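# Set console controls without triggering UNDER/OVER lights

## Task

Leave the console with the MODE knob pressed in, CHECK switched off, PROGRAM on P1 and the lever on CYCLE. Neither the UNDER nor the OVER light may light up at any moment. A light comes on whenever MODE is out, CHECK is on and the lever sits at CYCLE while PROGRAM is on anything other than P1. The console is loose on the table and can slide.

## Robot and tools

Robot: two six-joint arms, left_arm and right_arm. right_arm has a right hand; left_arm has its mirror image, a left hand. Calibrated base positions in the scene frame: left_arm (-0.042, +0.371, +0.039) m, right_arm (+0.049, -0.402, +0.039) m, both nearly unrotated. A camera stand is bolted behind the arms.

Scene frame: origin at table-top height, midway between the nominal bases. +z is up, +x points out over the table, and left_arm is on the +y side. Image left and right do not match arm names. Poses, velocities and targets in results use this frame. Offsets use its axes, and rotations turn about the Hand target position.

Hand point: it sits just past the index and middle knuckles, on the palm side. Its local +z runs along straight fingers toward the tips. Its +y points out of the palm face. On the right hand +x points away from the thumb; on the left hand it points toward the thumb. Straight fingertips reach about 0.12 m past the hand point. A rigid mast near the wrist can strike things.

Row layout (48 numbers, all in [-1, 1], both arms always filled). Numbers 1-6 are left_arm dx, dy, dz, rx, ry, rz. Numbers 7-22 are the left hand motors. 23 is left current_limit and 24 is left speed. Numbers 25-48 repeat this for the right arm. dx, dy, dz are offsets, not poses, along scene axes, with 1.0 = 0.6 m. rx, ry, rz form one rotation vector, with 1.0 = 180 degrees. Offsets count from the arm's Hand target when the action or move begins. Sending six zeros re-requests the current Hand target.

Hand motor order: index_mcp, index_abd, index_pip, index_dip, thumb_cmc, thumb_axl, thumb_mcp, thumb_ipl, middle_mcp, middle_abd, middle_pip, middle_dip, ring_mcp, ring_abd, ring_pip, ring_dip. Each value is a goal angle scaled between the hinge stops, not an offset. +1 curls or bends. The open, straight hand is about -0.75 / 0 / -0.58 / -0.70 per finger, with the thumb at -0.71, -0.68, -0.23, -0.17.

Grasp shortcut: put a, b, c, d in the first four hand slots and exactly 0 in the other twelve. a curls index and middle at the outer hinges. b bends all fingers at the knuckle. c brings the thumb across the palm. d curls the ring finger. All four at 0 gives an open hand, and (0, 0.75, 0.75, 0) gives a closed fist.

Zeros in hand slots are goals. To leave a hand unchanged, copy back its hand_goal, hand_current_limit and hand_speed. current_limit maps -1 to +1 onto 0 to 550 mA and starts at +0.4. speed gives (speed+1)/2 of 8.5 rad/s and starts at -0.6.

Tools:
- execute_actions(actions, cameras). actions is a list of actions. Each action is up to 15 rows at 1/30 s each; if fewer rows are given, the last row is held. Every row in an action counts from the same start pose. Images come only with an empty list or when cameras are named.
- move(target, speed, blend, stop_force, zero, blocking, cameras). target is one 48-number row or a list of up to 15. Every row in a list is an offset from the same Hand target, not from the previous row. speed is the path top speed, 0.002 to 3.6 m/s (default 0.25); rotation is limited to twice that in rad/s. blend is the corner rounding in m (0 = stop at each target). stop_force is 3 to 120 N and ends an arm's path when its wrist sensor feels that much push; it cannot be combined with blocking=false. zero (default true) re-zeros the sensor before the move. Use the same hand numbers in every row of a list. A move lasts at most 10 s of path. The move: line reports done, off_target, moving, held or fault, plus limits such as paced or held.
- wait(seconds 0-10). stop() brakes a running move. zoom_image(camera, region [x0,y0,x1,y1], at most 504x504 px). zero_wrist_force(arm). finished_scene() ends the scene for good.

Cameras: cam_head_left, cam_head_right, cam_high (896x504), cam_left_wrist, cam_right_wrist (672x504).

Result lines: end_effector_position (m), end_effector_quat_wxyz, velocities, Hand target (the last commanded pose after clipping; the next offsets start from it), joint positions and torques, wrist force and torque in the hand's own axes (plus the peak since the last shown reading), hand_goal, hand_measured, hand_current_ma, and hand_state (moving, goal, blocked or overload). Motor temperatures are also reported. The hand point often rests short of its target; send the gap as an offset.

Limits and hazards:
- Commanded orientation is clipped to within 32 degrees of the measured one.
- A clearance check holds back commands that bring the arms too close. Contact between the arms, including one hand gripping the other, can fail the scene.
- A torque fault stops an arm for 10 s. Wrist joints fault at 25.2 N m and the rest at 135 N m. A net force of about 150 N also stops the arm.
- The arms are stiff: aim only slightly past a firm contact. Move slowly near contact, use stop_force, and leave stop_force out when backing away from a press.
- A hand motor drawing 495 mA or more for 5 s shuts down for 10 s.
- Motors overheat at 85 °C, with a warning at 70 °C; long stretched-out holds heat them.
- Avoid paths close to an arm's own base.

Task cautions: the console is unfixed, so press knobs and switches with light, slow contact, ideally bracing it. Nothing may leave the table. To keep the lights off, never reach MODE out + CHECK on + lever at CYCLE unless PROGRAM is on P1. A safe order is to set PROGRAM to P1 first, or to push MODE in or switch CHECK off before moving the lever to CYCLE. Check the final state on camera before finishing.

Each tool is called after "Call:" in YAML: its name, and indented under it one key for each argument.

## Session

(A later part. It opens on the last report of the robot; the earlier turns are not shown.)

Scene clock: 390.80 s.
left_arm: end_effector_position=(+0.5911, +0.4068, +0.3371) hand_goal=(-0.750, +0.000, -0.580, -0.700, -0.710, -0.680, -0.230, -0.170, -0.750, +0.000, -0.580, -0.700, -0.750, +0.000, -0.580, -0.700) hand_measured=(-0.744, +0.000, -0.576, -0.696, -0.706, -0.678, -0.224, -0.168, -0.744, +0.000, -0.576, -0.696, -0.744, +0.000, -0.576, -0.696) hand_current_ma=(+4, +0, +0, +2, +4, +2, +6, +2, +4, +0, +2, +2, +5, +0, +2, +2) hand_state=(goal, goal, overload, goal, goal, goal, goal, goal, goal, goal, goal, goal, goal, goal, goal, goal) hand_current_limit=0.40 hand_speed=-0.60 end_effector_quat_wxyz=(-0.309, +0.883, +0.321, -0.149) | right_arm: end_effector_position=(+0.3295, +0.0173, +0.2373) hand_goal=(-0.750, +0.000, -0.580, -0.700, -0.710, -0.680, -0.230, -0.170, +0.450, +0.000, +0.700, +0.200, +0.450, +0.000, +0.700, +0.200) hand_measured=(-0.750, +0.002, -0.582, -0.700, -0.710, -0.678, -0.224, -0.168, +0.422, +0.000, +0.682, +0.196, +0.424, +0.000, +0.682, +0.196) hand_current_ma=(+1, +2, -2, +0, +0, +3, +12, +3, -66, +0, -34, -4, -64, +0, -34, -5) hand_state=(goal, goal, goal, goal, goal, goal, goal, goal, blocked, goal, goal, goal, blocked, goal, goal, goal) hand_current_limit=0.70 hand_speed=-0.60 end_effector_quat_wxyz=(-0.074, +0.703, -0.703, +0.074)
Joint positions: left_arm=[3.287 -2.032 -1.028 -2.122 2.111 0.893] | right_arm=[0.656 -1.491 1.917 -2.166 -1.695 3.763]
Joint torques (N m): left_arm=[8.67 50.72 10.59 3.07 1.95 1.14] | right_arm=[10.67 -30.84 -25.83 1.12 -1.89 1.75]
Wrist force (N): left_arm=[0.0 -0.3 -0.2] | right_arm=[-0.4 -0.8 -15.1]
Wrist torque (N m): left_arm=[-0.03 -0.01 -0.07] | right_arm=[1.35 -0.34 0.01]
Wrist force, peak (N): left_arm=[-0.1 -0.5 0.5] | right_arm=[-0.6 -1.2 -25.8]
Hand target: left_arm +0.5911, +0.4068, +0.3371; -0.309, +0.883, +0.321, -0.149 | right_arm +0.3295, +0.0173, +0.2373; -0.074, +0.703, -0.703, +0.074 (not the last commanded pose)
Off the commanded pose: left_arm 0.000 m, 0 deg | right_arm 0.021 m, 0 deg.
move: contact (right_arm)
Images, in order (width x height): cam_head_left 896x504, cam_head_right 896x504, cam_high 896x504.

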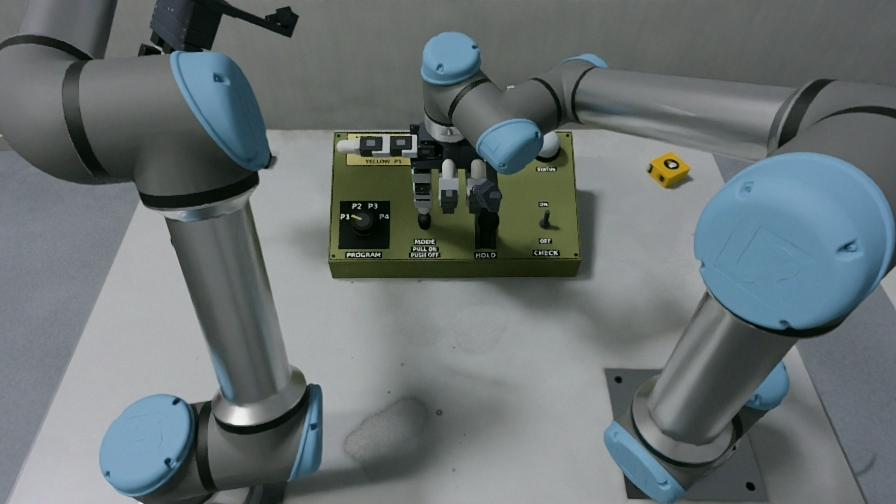

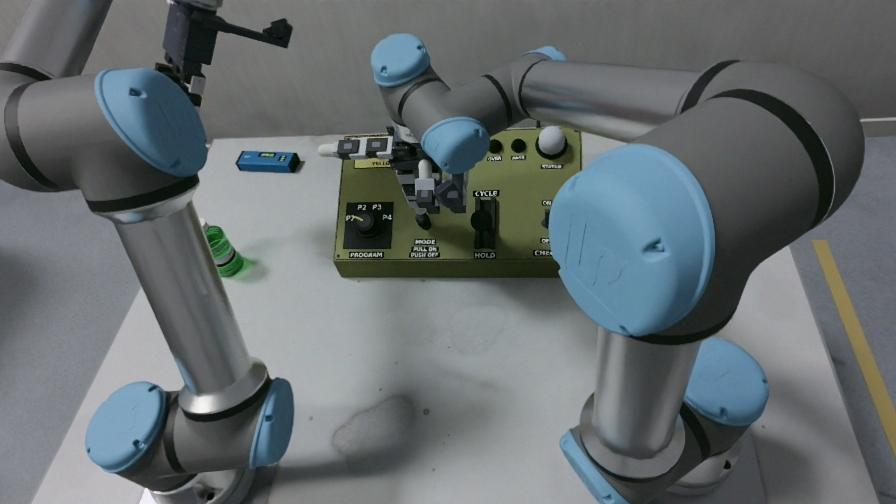

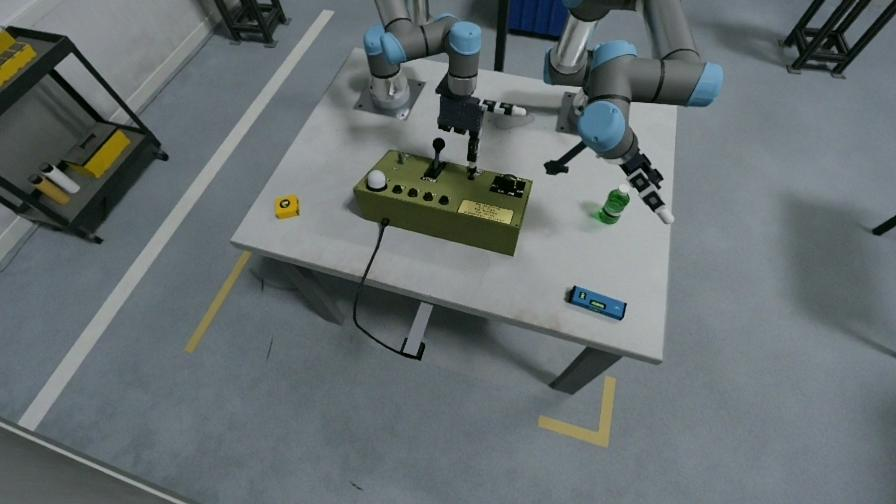

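Call:
move:
  target:
    - [0,0,0,0,0,0,0,0,0,0,0,0,0,0,0,0,0,0,0,0,0,0,0.4,-0.6,-0.0245,0,0.114,0,0,0,-0.75,0,-0.58,-0.70,-0.71,-0.68,-0.23,-0.17,0.45,0.001,0.7,0.2,0.45,0.001,0.7,0.2,0.7,-0.6]
    - [0,0,0,0,0,0,0,0,0,0,0,0,0,0,0,0,0,0,0,0,0,0,0.4,-0.6,0.0258,-0.1955,0.2045,0,0,0,-0.75,0,-0.58,-0.70,-0.71,-0.68,-0.23,-0.17,0.45,0.001,0.7,0.2,0.45,0.001,0.7,0.2,0.7,-0.6]
    - [0,0,0,0,0,0,0,0,0,0,0,0,0,0,0,0,0,0,0,0,0,0,0.4,-0.6,0.0758,-0.3972,0.1378,0,0,0,-0.75,0,-0.58,-0.70,-0.71,-0.68,-0.23,-0.17,0.45,0.001,0.7,0.2,0.45,0.001,0.7,0.2,0.7,-0.6]
  speed: [0.08,0.2,0.2]
  blend: [0.02,0.03,0]
  cameras: ["all"]

Call:
zoom_image:
  camera: "cam_head_left"
  region: [440, 130, 590, 280]

Call:
zoom_image:
  camera: "cam_high"
  region: [340, 80, 540, 220]

Call:
zoom_image:
  camera: "cam_head_left"
  region: [330, 130, 480, 280]

Scene clock: 432.03 s.
left_arm: end_effector_position=(+0.5911, +0.4068, +0.3371) hand_goal=(-0.750, +0.000, -0.580, -0.700, -0.710, -0.680, -0.230, -0.170, -0.750, +0.000, -0.580, -0.700, -0.750, +0.000, -0.580, -0.700) hand_measured=(-0.744, +0.000, -0.576, -0.696, -0.706, -0.678, -0.224, -0.168, -0.744, +0.000, -0.576, -0.696, -0.744, +0.000, -0.576, -0.696) hand_current_ma=(+4, +0, +0, +2, +4, +2, +6, +2, +4, +0, +2, +2, +5, +0, +2, +2) hand_state=(goal, goal, overload, goal, goal, goal, goal, goal, goal, goal, goal, goal, goal, goal, goal, goal) hand_current_limit=0.40 hand_speed=-0.60 end_effector_quat_wxyz=(-0.309, +0.883, +0.321, -0.149) | right_arm: end_effector_position=(+0.3749, -0.2209, +0.3201) hand_goal=(-0.750, +0.000, -0.580, -0.700, -0.710, -0.680, -0.230, -0.170, +0.450, +0.000, +0.700, +0.200, +0.450, +0.000, +0.700, +0.200) hand_measured=(-0.748, +0.002, -0.582, -0.700, -0.710, -0.678, -0.224, -0.168, +0.422, +0.000, +0.682, +0.196, +0.424, +0.000, +0.682, +0.196) hand_current_ma=(+1, +1, -2, +0, +0, +3, +12, +3, -66, +0, -34, -4, -64, +0, -34, -5) hand_state=(goal, goal, goal, goal, goal, goal, goal, goal, blocked, goal, goal, goal, blocked, goal, goal, goal) hand_current_limit=0.70 hand_speed=-0.60 end_effector_quat_wxyz=(-0.074, +0.703, -0.703, +0.074)
Joint positions: left_arm=[3.287 -2.032 -1.028 -2.122 2.111 0.893] | right_arm=[0.092 -1.838 2.016 -1.958 -1.586 3.209]
Joint torques (N m): left_arm=[8.42 50.92 10.48 2.98 1.86 1.15] | right_arm=[-6.95 -24.38 -14.28 -4.84 1.49 -2.08]
Wrist force (N): left_arm=[0.1 -0.5 0.2] | right_arm=[-0.3 -0.3 0.0]
Wrist torque (N m): left_arm=[-0.09 -0.02 -0.05] | right_arm=[0.18 -0.03 0.00]
Wrist force, peak (N): left_arm=[0.3 -0.6 0.3] | right_arm=[-0.6 -1.0 -15.3]
Hand target: left_arm +0.5911, +0.4068, +0.3371; -0.309, +0.883, +0.321, -0.149 | right_arm +0.3750, -0.2210, +0.3200; -0.074, +0.703, -0.703, +0.074
Off the commanded pose: left_arm 0.000 m, 0 deg | right_arm 0.000 m, 0 deg.
move: done

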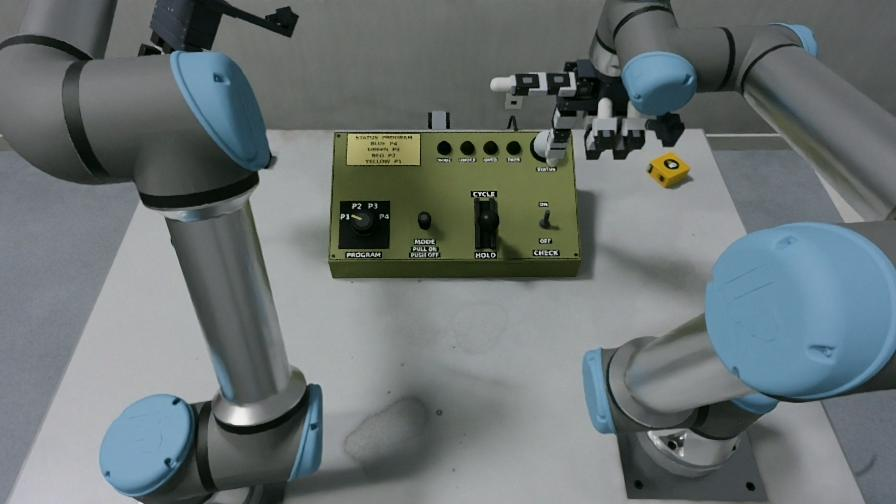

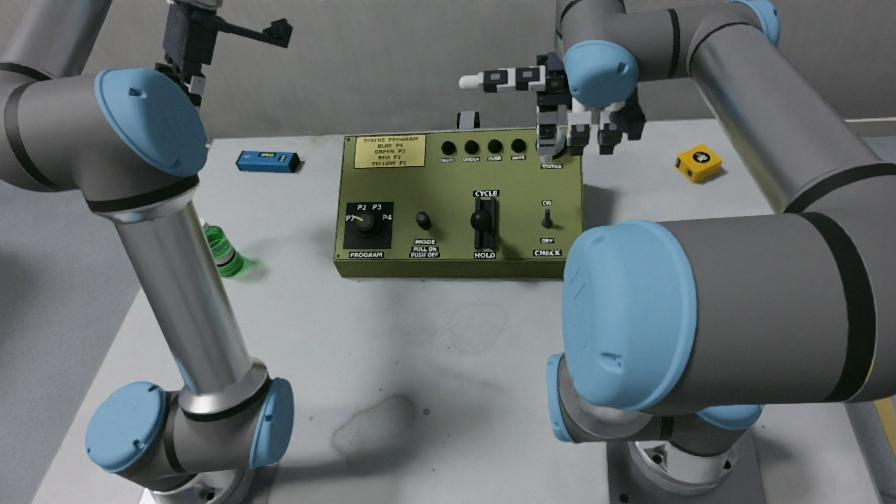

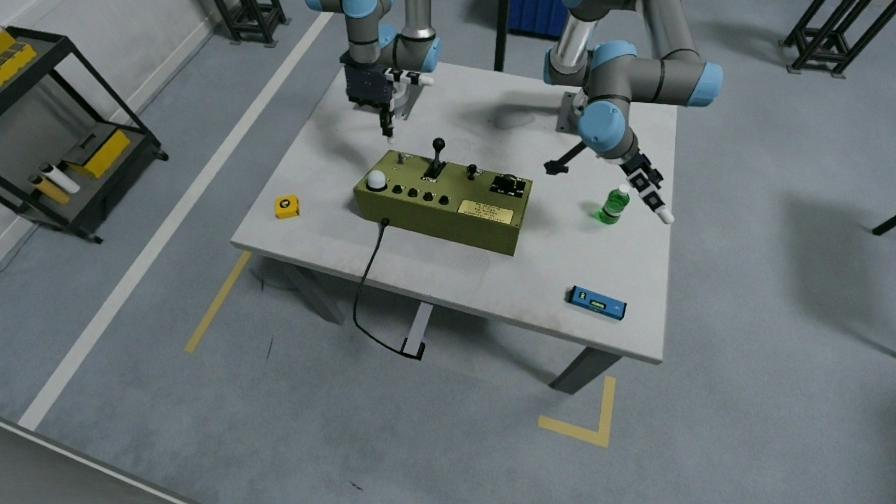

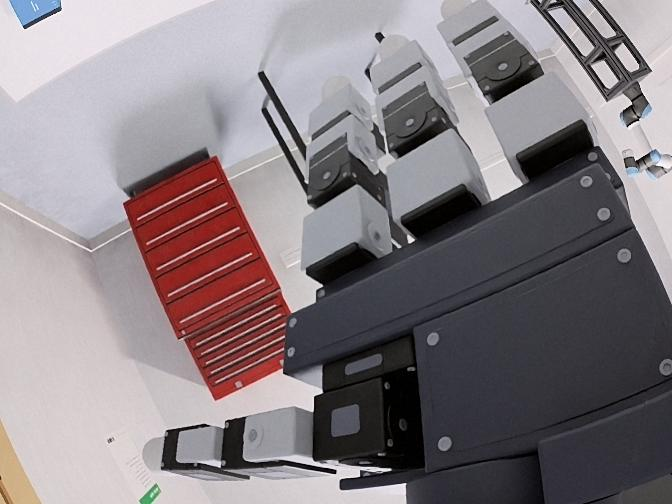

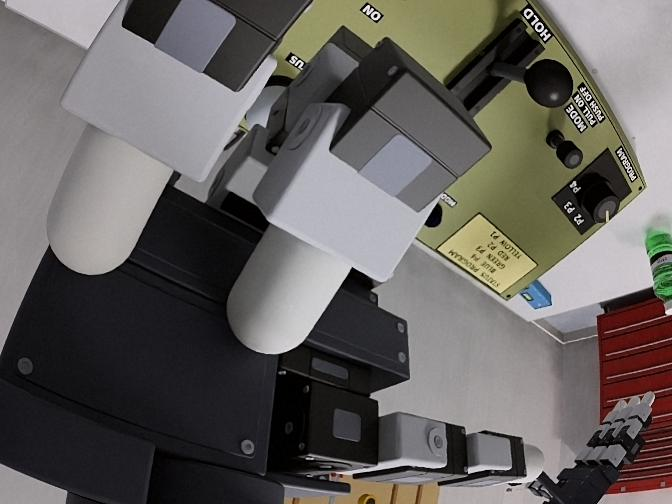

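Scaled by 3.360.

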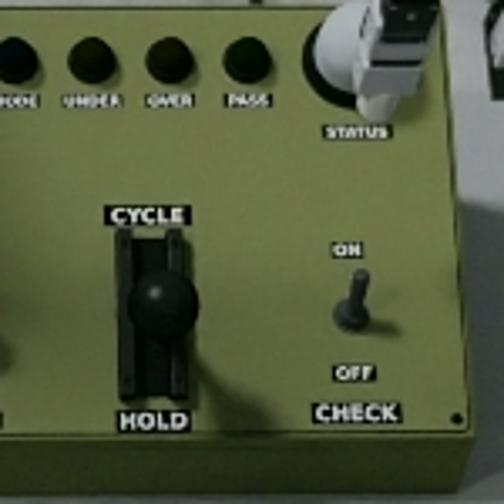

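Scaled by 2.520.

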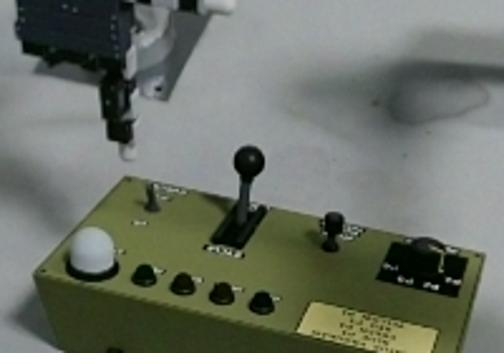

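Scaled by 3.360.

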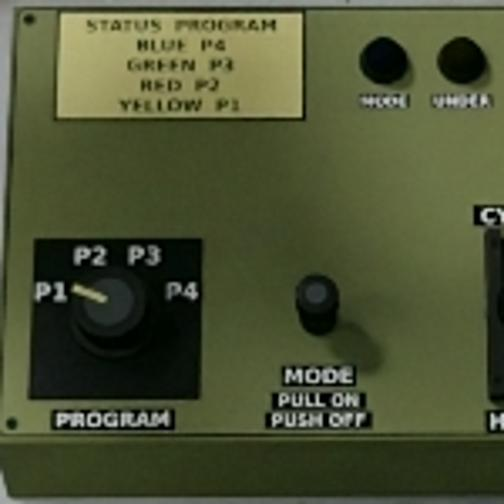

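Call:
move:
  target: [0,0,0,0,0,0,0,0,0,0,0,0,0,0,0,0,0,0,0,0,0,0,0.4,-0.6,-0.0978,-0.0017,-0.106,0,-0.0771,0,-0.75,0,-0.58,-0.70,-0.71,-0.68,-0.23,-0.17,0.45,0.001,0.7,0.2,0.45,0.001,0.7,0.2,0.7,-0.6]
  speed: 0.15
  cameras: ["cam_head_left","cam_head_right","cam_high"]

Call:
zoom_image:
  camera: "cam_head_left"
  region: [490, 130, 610, 280]

Call:
zoom_image:
  camera: "cam_head_right"
  region: [480, 130, 600, 280]

Call:
zoom_image:
  camera: "cam_high"
  region: [340, 80, 460, 220]

Scene clock: 534.87 s.
left_arm: end_effector_position=(+0.5911, +0.4068, +0.3371) hand_goal=(-0.750, +0.000, -0.580, -0.700, -0.710, -0.680, -0.230, -0.170, -0.750, +0.000, -0.580, -0.700, -0.750, +0.000, -0.580, -0.700) hand_measured=(-0.744, +0.000, -0.576, -0.696, -0.706, -0.678, -0.224, -0.168, -0.744, +0.000, -0.576, -0.696, -0.744, +0.000, -0.576, -0.696) hand_current_ma=(+4, +0, +0, +2, +4, +2, +6, +2, +4, +0, +2, +2, +5, +0, +2, +2) hand_state=(goal, goal, overload, goal, goal, goal, goal, goal, goal, goal, goal, goal, goal, goal, goal, goal) hand_current_limit=0.40 hand_speed=-0.60 end_effector_quat_wxyz=(-0.309, +0.883, +0.321, -0.149) | right_arm: end_effector_position=(+0.3164, -0.2220, +0.2565) hand_goal=(-0.750, +0.000, -0.580, -0.700, -0.710, -0.680, -0.230, -0.170, +0.450, +0.000, +0.700, +0.200, +0.450, +0.000, +0.700, +0.200) hand_measured=(-0.748, +0.002, -0.582, -0.700, -0.708, -0.678, -0.224, -0.168, +0.422, +0.000, +0.682, +0.196, +0.424, +0.000, +0.682, +0.196) hand_current_ma=(+3, +1, -1, +0, +2, +3, +12, +3, -66, +0, -34, -4, -64, +0, -34, -5) hand_state=(goal, goal, goal, goal, goal, goal, goal, goal, blocked, goal, goal, goal, blocked, goal, goal, goal) hand_current_limit=0.70 hand_speed=-0.60 end_effector_quat_wxyz=(-0.158, +0.689, -0.689, +0.159)
Joint positions: left_arm=[3.287 -2.032 -1.028 -2.122 2.111 0.893] | right_arm=[0.119 -2.08 2.379 -2.319 -1.614 3.228]
Joint torques (N m): left_arm=[8.64 50.85 11.17 2.99 1.64 1.11] | right_arm=[12.54 -11.25 -13.81 -4.88 -1.56 2.01]
Wrist force (N): left_arm=[0.1 -0.3 -0.1] | right_arm=[-0.4 -1.1 0.2]
Wrist torque (N m): left_arm=[-0.04 -0.02 -0.06] | right_arm=[0.16 -0.03 -0.12]
Wrist force, peak (N): left_arm=[0.1 -0.7 0.3] | right_arm=[-0.2 -1.2 0.7]
Hand target: left_arm +0.5911, +0.4068, +0.3371; -0.309, +0.883, +0.321, -0.149 | right_arm +0.3163, -0.2221, +0.2564; -0.158, +0.689, -0.689, +0.159
Off the commanded pose: left_arm 0.000 m, 0 deg | right_arm 0.000 m, 0 deg.
move: done
Images, in order (width x height): cam_head_left 896x504, cam_head_right 896x504, cam_high 896x504.

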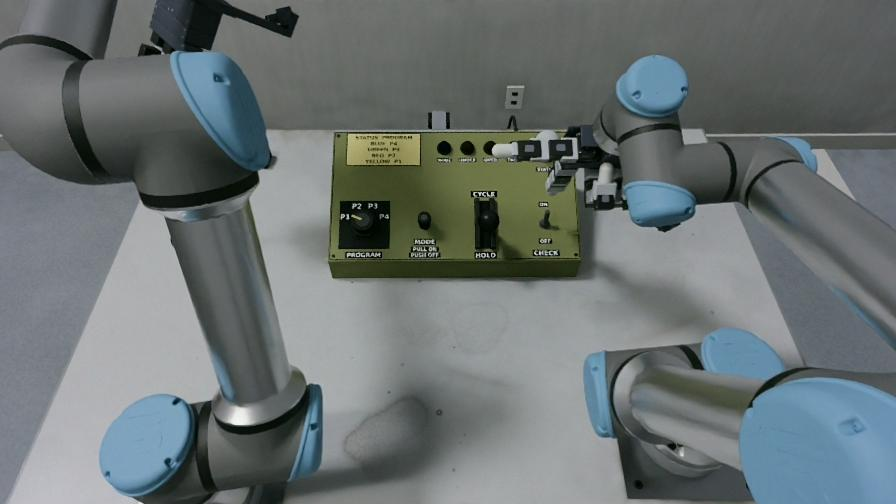

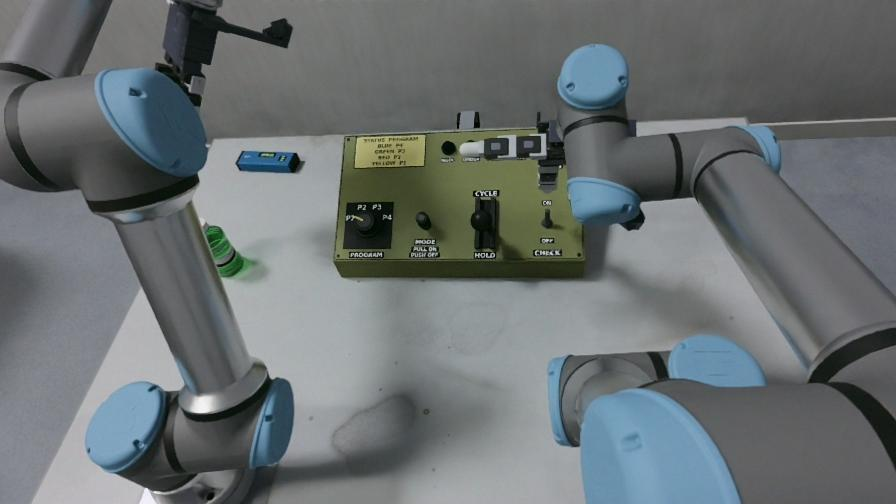

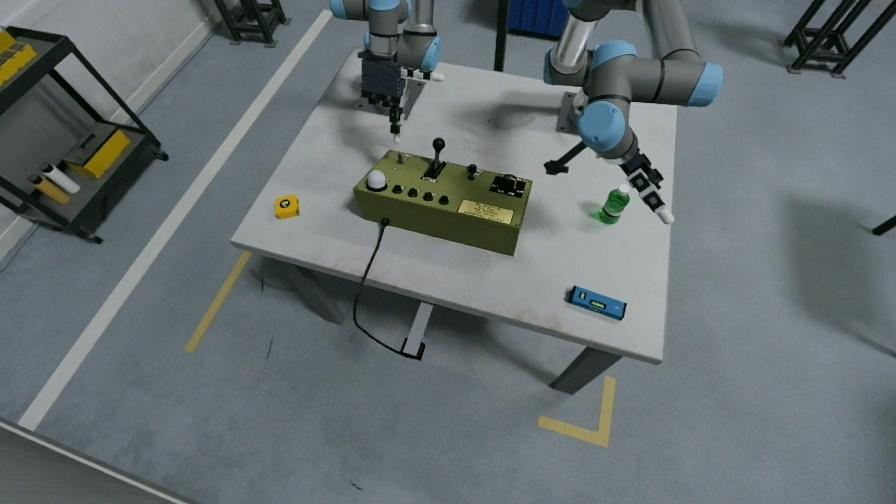

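Scaled by 3.360.

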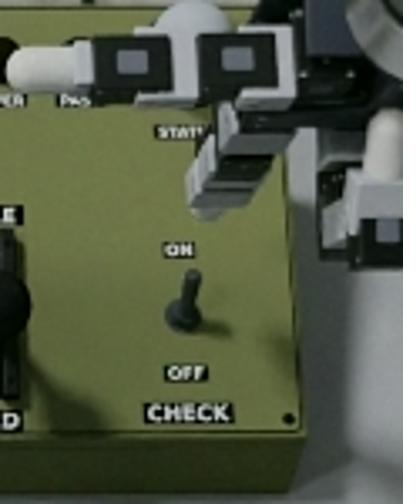

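Scaled by 3.360.

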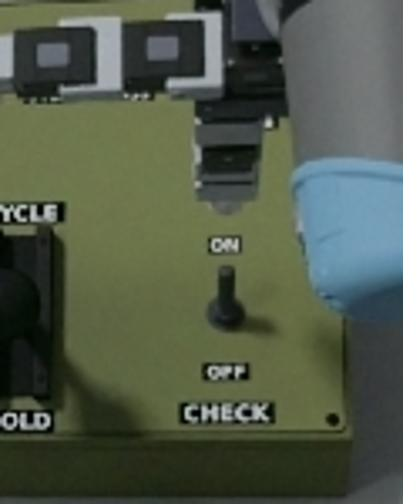

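Scaled by 3.600.

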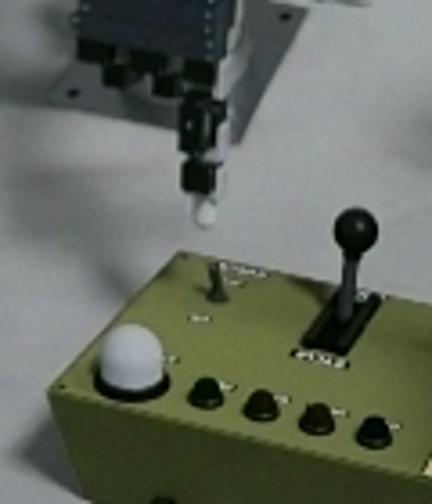

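Call:
move:
  target: [0,0,0,0,0,0,0,0,0,0,0,0,0,0,0,0,0,0,0,0,0,0,0.4,-0.6,0.0438,0,-0.0899,0,0,0,-0.75,0,-0.58,-0.70,-0.71,-0.68,-0.23,-0.17,0.45,0.001,0.7,0.2,0.45,0.001,0.7,0.2,0.7,-0.6]
  speed: 0.04
  stop_force: 5
  cameras: ["cam_head_left","cam_head_right","cam_high"]

Call:
zoom_image:
  camera: "cam_head_left"
  region: [490, 130, 610, 280]

Call:
zoom_image:
  camera: "cam_head_right"
  region: [480, 130, 600, 280]

Call:
zoom_image:
  camera: "cam_high"
  region: [360, 100, 460, 210]

Scene clock: 583.63 s.
left_arm: end_effector_position=(+0.5911, +0.4068, +0.3371) hand_goal=(-0.750, +0.000, -0.580, -0.700, -0.710, -0.680, -0.230, -0.170, -0.750, +0.000, -0.580, -0.700, -0.750, +0.000, -0.580, -0.700) hand_measured=(-0.744, +0.000, -0.576, -0.696, -0.706, -0.678, -0.224, -0.168, -0.744, +0.000, -0.576, -0.696, -0.744, +0.000, -0.576, -0.696) hand_current_ma=(+4, +0, +0, +2, +4, +2, +6, +2, +4, +0, +2, +2, +5, +0, +2, +2) hand_state=(goal, goal, overload, goal, goal, goal, goal, goal, goal, goal, goal, goal, goal, goal, goal, goal) hand_current_limit=0.40 hand_speed=-0.60 end_effector_quat_wxyz=(-0.309, +0.883, +0.321, -0.149) | right_arm: end_effector_position=(+0.3426, -0.2221, +0.2025) hand_goal=(-0.750, +0.000, -0.580, -0.700, -0.710, -0.680, -0.230, -0.170, +0.450, +0.000, +0.700, +0.200, +0.450, +0.000, +0.700, +0.200) hand_measured=(-0.748, +0.002, -0.582, -0.700, -0.708, -0.678, -0.224, -0.168, +0.422, +0.000, +0.682, +0.196, +0.424, +0.000, +0.682, +0.196) hand_current_ma=(+3, +1, -1, +0, +2, +3, +12, +3, -66, +0, -34, -4, -64, +0, -34, -5) hand_state=(goal, goal, goal, goal, goal, goal, goal, goal, blocked, goal, goal, goal, blocked, goal, goal, goal) hand_current_limit=0.70 hand_speed=-0.60 end_effector_quat_wxyz=(-0.158, +0.689, -0.689, +0.159)
Joint positions: left_arm=[3.287 -2.032 -1.028 -2.122 2.111 0.893] | right_arm=[0.11 -1.922 2.45 -2.549 -1.61 3.22]
Joint torques (N m): left_arm=[8.79 50.05 11.11 3 1.65 1.11] | right_arm=[-2.71 5.72 -10.13 -4.98 -1.06 -1.97]
Wrist force (N): left_arm=[0.0 -0.3 0.5] | right_arm=[-0.4 -1.2 0.2]
Wrist torque (N m): left_arm=[-0.09 0.01 -0.08] | right_arm=[0.15 -0.04 -0.03]
Wrist force, peak (N): left_arm=[0.0 -0.5 0.4] | right_arm=[-0.7 -1.3 0.4]
Hand target: left_arm +0.5911, +0.4068, +0.3371; -0.309, +0.883, +0.321, -0.149 | right_arm +0.3426, -0.2221, +0.2025; -0.158, +0.689, -0.689, +0.159
Off the commanded pose: left_arm 0.000 m, 0 deg | right_arm 0.000 m, 0 deg.
move: done
Images, in order (width x height): cam_head_left 896x504, cam_head_right 896x504, cam_high 896x504.

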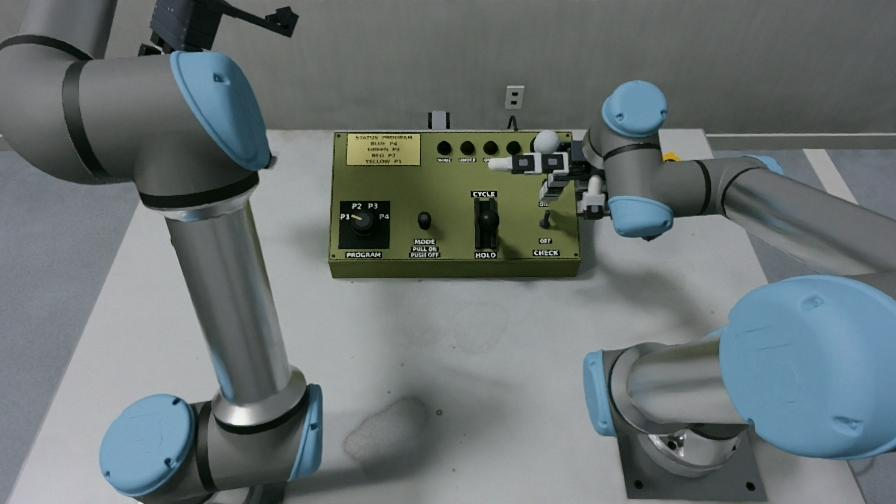

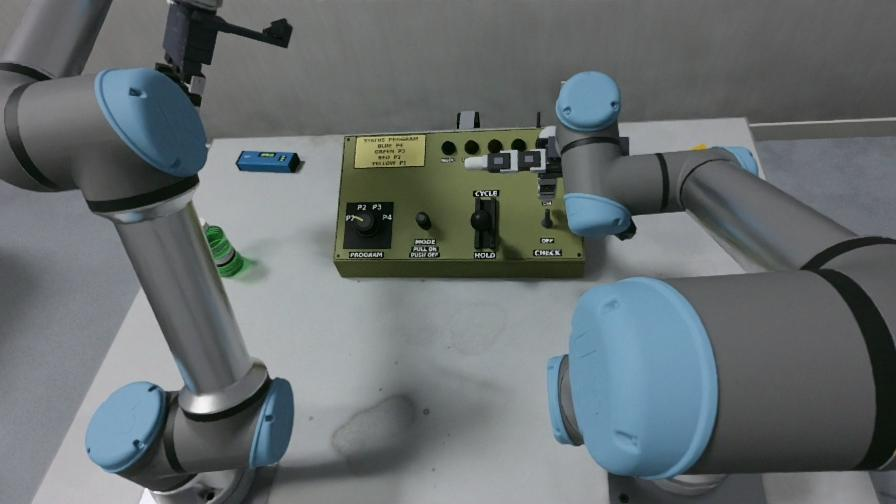

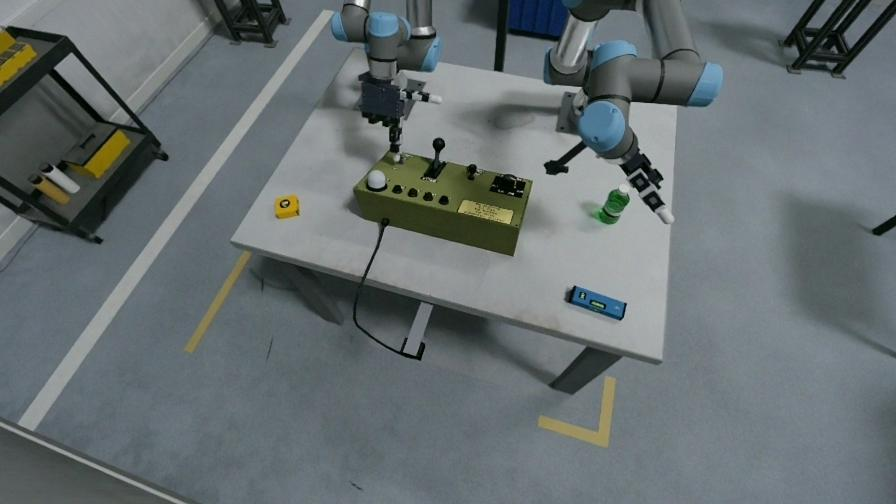

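Scaled by 3.360.

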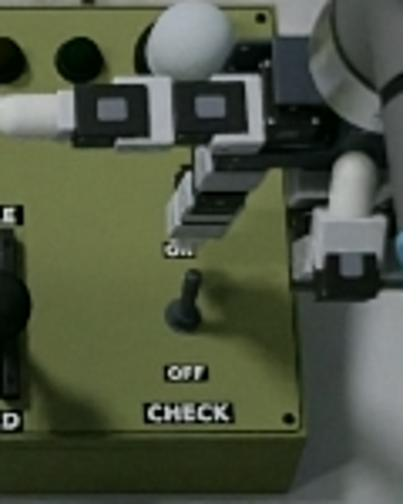

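Scaled by 3.360.

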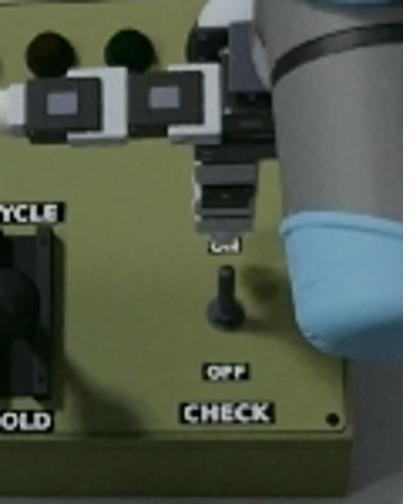

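Scaled by 4.582.

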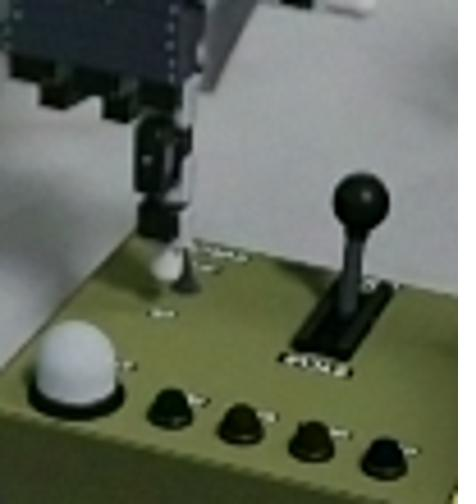

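Call:
move:
  target: [0,0,0,0,0,0,0,0,0,0,0,0,0,0,0,0,0,0,0,0,0,0,0.4,-0.6,0.0219,0.0067,-0.045,0,0,0,-0.75,0,-0.58,-0.70,-0.71,-0.68,-0.23,-0.17,0.45,0.001,0.7,0.2,0.45,0.001,0.7,0.2,0.7,-0.6]
  speed: 0.012
  stop_force: 3
  cameras: ["cam_head_left","cam_head_right","cam_high"]

Call:
zoom_image:
  camera: "cam_head_left"
  region: [490, 130, 610, 280]

Call:
zoom_image:
  camera: "cam_high"
  region: [360, 100, 460, 210]

Scene clock: 614.90 s.
left_arm: end_effector_position=(+0.5911, +0.4068, +0.3371) hand_goal=(-0.750, +0.000, -0.580, -0.700, -0.710, -0.680, -0.230, -0.170, -0.750, +0.000, -0.580, -0.700, -0.750, +0.000, -0.580, -0.700) hand_measured=(-0.744, +0.000, -0.576, -0.696, -0.706, -0.678, -0.224, -0.168, -0.744, +0.000, -0.576, -0.696, -0.744, +0.000, -0.576, -0.696) hand_current_ma=(+4, +0, +0, +2, +4, +2, +6, +2, +4, +0, +2, +2, +5, +0, +2, +2) hand_state=(goal, goal, overload, goal, goal, goal, goal, goal, goal, goal, goal, goal, goal, goal, goal, goal) hand_current_limit=0.40 hand_speed=-0.60 end_effector_quat_wxyz=(-0.309, +0.883, +0.321, -0.149) | right_arm: end_effector_position=(+0.3534, -0.2188, +0.1803) hand_goal=(-0.750, +0.000, -0.580, -0.700, -0.710, -0.680, -0.230, -0.170, +0.450, +0.000, +0.700, +0.200, +0.450, +0.000, +0.700, +0.200) hand_measured=(-0.748, +0.002, -0.582, -0.700, -0.708, -0.678, -0.224, -0.168, +0.422, +0.000, +0.682, +0.196, +0.424, +0.000, +0.682, +0.196) hand_current_ma=(+3, +2, -1, +0, +2, +3, +12, +3, -66, +0, -34, -4, -64, +0, -34, -5) hand_state=(goal, goal, goal, goal, goal, goal, goal, goal, blocked, goal, goal, goal, blocked, goal, goal, goal) hand_current_limit=0.70 hand_speed=-0.60 end_effector_quat_wxyz=(-0.158, +0.689, -0.689, +0.159)
Joint positions: left_arm=[3.287 -2.032 -1.028 -2.122 2.111 0.893] | right_arm=[0.118 -1.839 2.467 -2.649 -1.613 3.227]
Joint torques (N m): left_arm=[7.93 49.93 10.86 2.99 1.32 1.2] | right_arm=[-8.41 -19.75 -29.66 -1.13 0.76 -1.59]
Wrist force (N): left_arm=[0.3 -0.4 0.1] | right_arm=[-0.3 -1.3 -2.2]
Wrist torque (N m): left_arm=[-0.06 -0.04 -0.05] | right_arm=[0.33 -0.11 -0.12]
Wrist force, peak (N): left_arm=[0.2 -0.7 0.2] | right_arm=[0.0 -1.3 -9.5]
Hand target: left_arm +0.5911, +0.4068, +0.3371; -0.309, +0.883, +0.321, -0.149 | right_arm +0.3534, -0.2188, +0.1803; -0.158, +0.689, -0.689, +0.159 (not the last commanded pose)
Off the commanded pose: left_arm 0.000 m, 0 deg | right_arm 0.005 m, 0 deg.
move: contact (right_arm)
Images, in order (width x height): cam_head_left 896x504, cam_head_right 896x504, cam_high 896x504.

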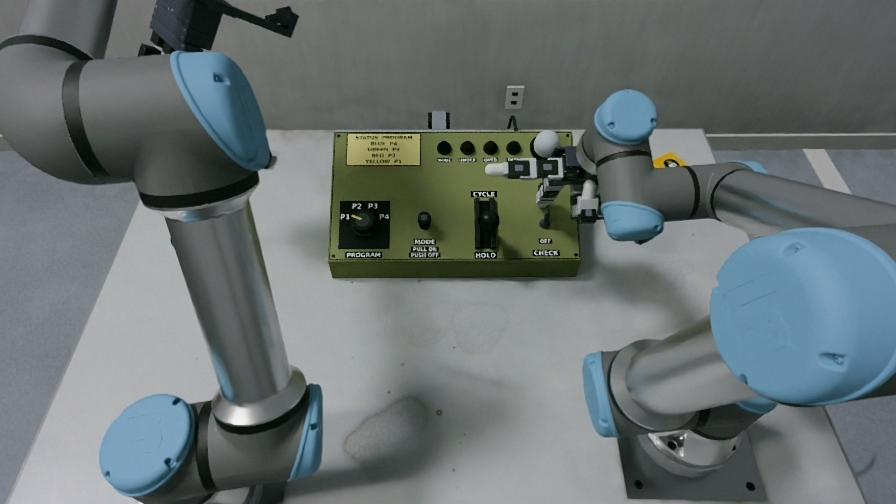

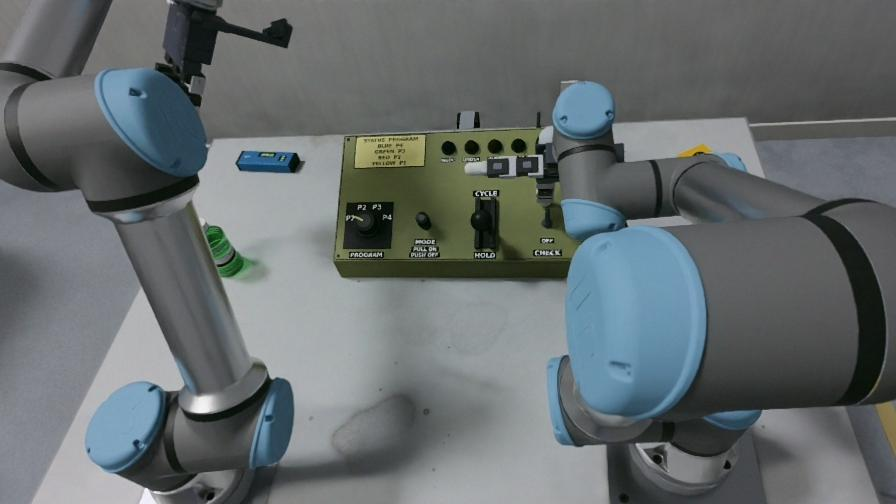

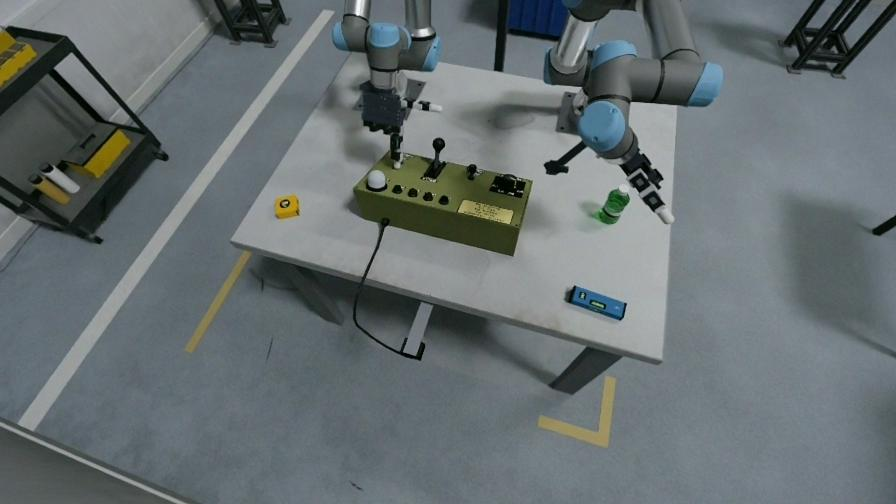

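Scaled by 3.360.

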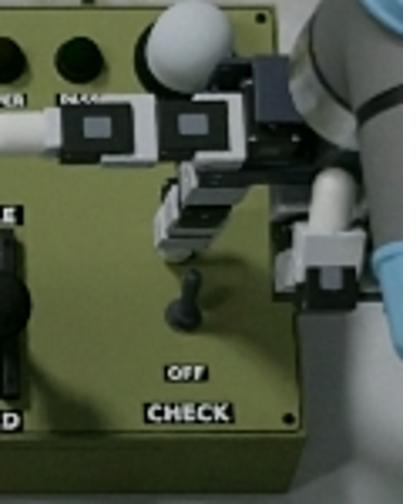

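Scaled by 4.582.

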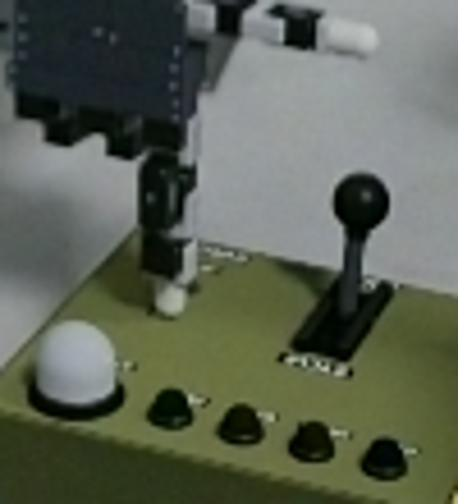

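Call:
move:
  target: [0,0,0,0,0,0,0,0,0,0,0,0,0,0,0,0,0,0,0,0,0,0,0.4,-0.6,-0.0043,0,0.009,0,0,0,-0.75,0,-0.58,-0.70,-0.71,-0.68,-0.23,-0.17,0.45,0.001,0.7,0.2,0.45,0.001,0.7,0.2,0.75,-0.6]
  speed: 0.03

Call:
move:
  target: [0,0,0,0,0,0,0,0,0,0,0,0,0,0,0,0,0,0,0,0,0,0,0.4,-0.6,-0.072,0,-0.035,0,0,0,-0.75,0,-0.58,-0.70,-0.71,-0.68,-0.23,-0.17,0.45,0.001,0.7,0.2,0.45,0.001,0.7,0.2,0.75,-0.6]
  speed: 0.03
  stop_force: 15
  cameras: ["cam_head_left","cam_head_right","cam_high"]

Call:
zoom_image:
  camera: "cam_head_left"
  region: [490, 130, 610, 280]

Call:
zoom_image:
  camera: "cam_head_right"
  region: [480, 130, 600, 280]

Call:
zoom_image:
  camera: "cam_high"
  region: [360, 100, 460, 210]

Scene clock: 644.97 s.
left_arm: end_effector_position=(+0.5911, +0.4068, +0.3371) hand_goal=(-0.750, +0.000, -0.580, -0.700, -0.710, -0.680, -0.230, -0.170, -0.750, +0.000, -0.580, -0.700, -0.750, +0.000, -0.580, -0.700) hand_measured=(-0.744, +0.000, -0.576, -0.696, -0.706, -0.678, -0.224, -0.168, -0.744, +0.000, -0.576, -0.696, -0.744, +0.000, -0.576, -0.696) hand_current_ma=(+4, +0, +0, +2, +4, +2, +6, +2, +4, +0, +2, +2, +5, +0, +2, +2) hand_state=(goal, goal, overload, goal, goal, goal, goal, goal, goal, goal, goal, goal, goal, goal, goal, goal) hand_current_limit=0.40 hand_speed=-0.60 end_effector_quat_wxyz=(-0.309, +0.883, +0.321, -0.149) | right_arm: end_effector_position=(+0.3509, -0.2188, +0.1856) hand_goal=(-0.750, +0.000, -0.580, -0.700, -0.710, -0.680, -0.230, -0.170, +0.450, +0.000, +0.700, +0.200, +0.450, +0.000, +0.700, +0.200) hand_measured=(-0.748, +0.002, -0.582, -0.700, -0.708, -0.678, -0.224, -0.168, +0.422, +0.000, +0.682, +0.196, +0.424, +0.000, +0.682, +0.196) hand_current_ma=(+3, +1, -1, +0, +2, +3, +12, +3, -66, +0, -34, -4, -64, +0, -34, -5) hand_state=(goal, goal, goal, goal, goal, goal, goal, goal, blocked, goal, goal, goal, blocked, goal, goal, goal) hand_current_limit=0.75 hand_speed=-0.60 end_effector_quat_wxyz=(-0.158, +0.689, -0.689, +0.159)
Joint positions: left_arm=[3.287 -2.032 -1.028 -2.122 2.111 0.893] | right_arm=[0.119 -1.858 2.463 -2.625 -1.614 3.228]
Joint torques (N m): left_arm=[7.44 49.83 11.27 2.98 1.4 1.09] | right_arm=[12.02 -19.57 -31.5 -1.15 -1.45 1.96]
Wrist force (N): left_arm=[0.3 -0.1 0.3] | right_arm=[-0.2 -1.1 0.4]
Wrist torque (N m): left_arm=[-0.04 -0.04 -0.05] | right_arm=[0.15 -0.06 -0.11]
Wrist force, peak (N): left_arm=[0.2 -0.5 0.3] | right_arm=[-0.5 -1.5 -2.7]
Hand target: left_arm +0.5911, +0.4068, +0.3371; -0.309, +0.883, +0.321, -0.149 | right_arm +0.3508, -0.2188, +0.1857; -0.158, +0.689, -0.689, +0.159
Off the commanded pose: left_arm 0.000 m, 0 deg | right_arm 0.000 m, 0 deg.
move: done

Scene clock: 647.70 s.
left_arm: end_effector_position=(+0.5911, +0.4068, +0.3371) hand_goal=(-0.750, +0.000, -0.580, -0.700, -0.710, -0.680, -0.230, -0.170, -0.750, +0.000, -0.580, -0.700, -0.750, +0.000, -0.580, -0.700) hand_measured=(-0.744, +0.000, -0.576, -0.696, -0.706, -0.678, -0.224, -0.168, -0.744, +0.000, -0.576, -0.696, -0.744, +0.000, -0.576, -0.696) hand_current_ma=(+4, +0, +0, +2, +4, +2, +6, +2, +4, +0, +2, +2, +5, +0, +2, +2) hand_state=(goal, goal, overload, goal, goal, goal, goal, goal, goal, goal, goal, goal, goal, goal, goal, goal) hand_current_limit=0.40 hand_speed=-0.60 end_effector_quat_wxyz=(-0.309, +0.883, +0.321, -0.149) | right_arm: end_effector_position=(+0.3076, -0.2188, +0.1647) hand_goal=(-0.750, +0.000, -0.580, -0.700, -0.710, -0.680, -0.230, -0.170, +0.450, +0.000, +0.700, +0.200, +0.450, +0.000, +0.700, +0.200) hand_measured=(-0.928, +0.002, -0.660, -0.724, -0.708, -0.678, -0.224, -0.168, +0.422, +0.000, +0.682, +0.196, +0.424, +0.000, +0.682, +0.196) hand_current_ma=(-481, +1, -251, -53, +2, +3, +12, +3, -66, +0, -34, -4, -64, +0, -34, -5) hand_state=(blocked, goal, blocked, blocked, goal, goal, goal, goal, blocked, goal, goal, goal, blocked, goal, goal, goal) hand_current_limit=0.75 hand_speed=-0.60 end_effector_quat_wxyz=(-0.158, +0.689, -0.689, +0.159)
Joint positions: left_arm=[3.287 -2.032 -1.028 -2.122 2.111 0.893] | right_arm=[0.135 -1.944 2.577 -2.653 -1.621 3.243]
Joint torques (N m): left_arm=[8.61 49.59 11.48 2.98 1.23 1.23] | right_arm=[11.4 -14.29 -3.95 -2.21 -1.14 1.82]
Wrist force (N): left_arm=[0.2 -0.2 0.1] | right_arm=[-0.5 -10.2 -1.7]
Wrist torque (N m): left_arm=[-0.05 -0.03 -0.05] | right_arm=[0.79 -0.08 -0.04]
Wrist force, peak (N): left_arm=[0.1 -0.6 -0.1] | right_arm=[-0.6 -10.6 -1.8]
Hand target: left_arm +0.5911, +0.4068, +0.3371; -0.309, +0.883, +0.321, -0.149 | right_arm +0.3076, -0.2188, +0.1647; -0.158, +0.689, -0.689, +0.159
Off the commanded pose: left_arm 0.000 m, 0 deg | right_arm 0.000 m, 0 deg.
move: done
Images, in order (width x height): cam_head_left 896x504, cam_head_right 896x504, cam_high 896x504.

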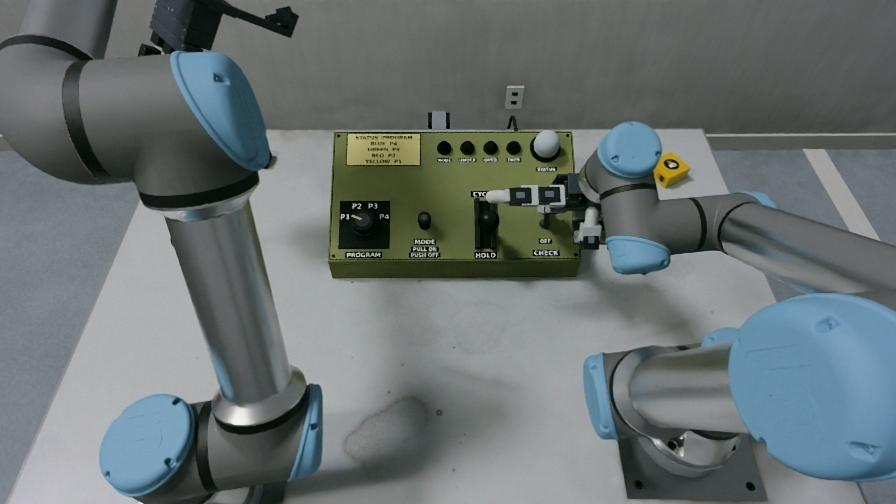

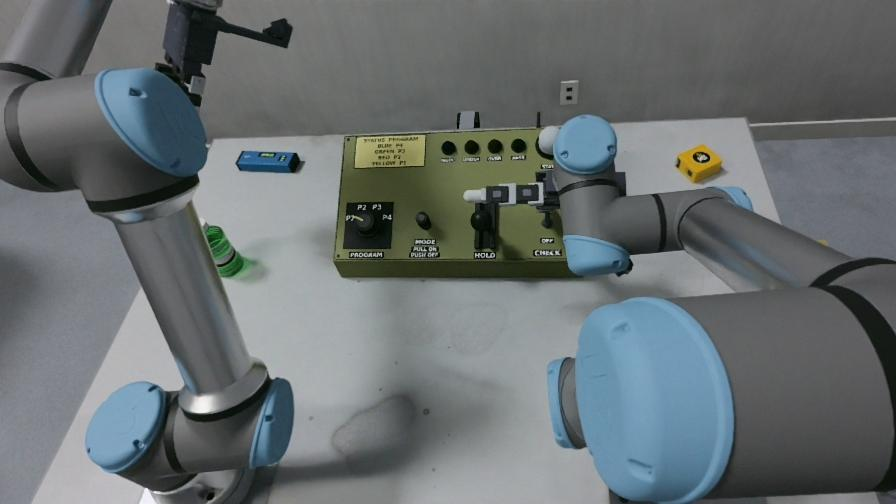

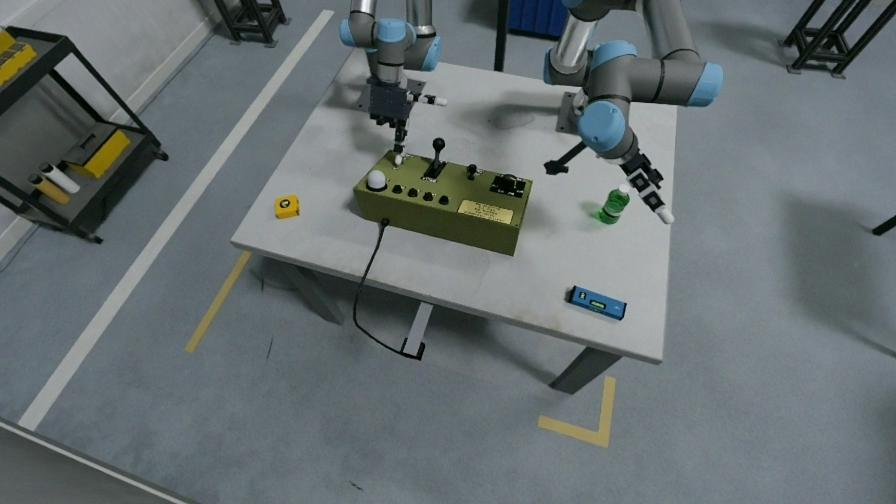

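Scaled by 3.360.

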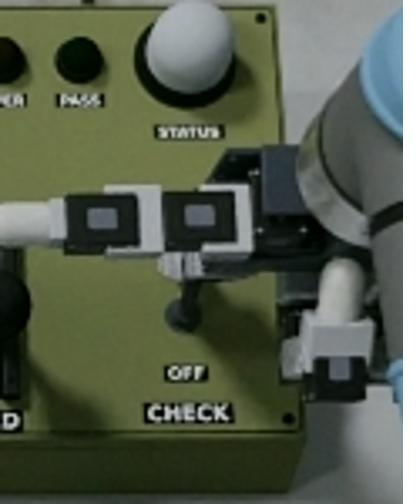

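Scaled by 3.360.

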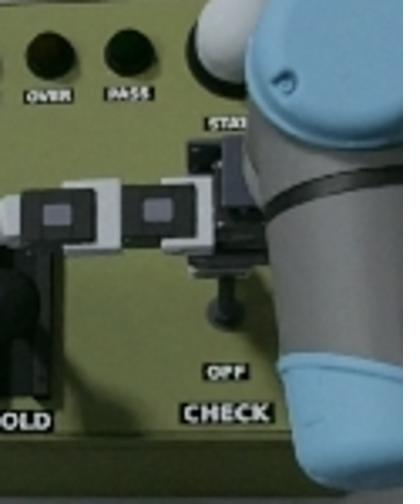

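Scaled by 4.582.

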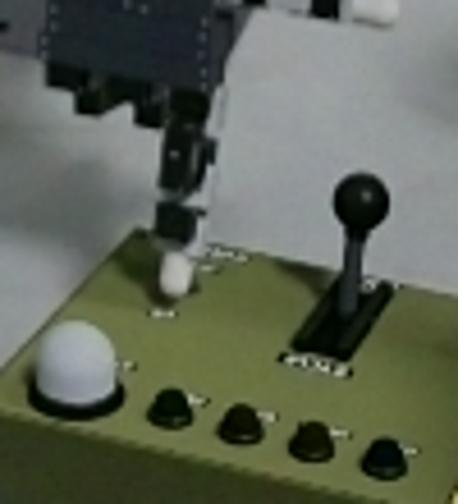

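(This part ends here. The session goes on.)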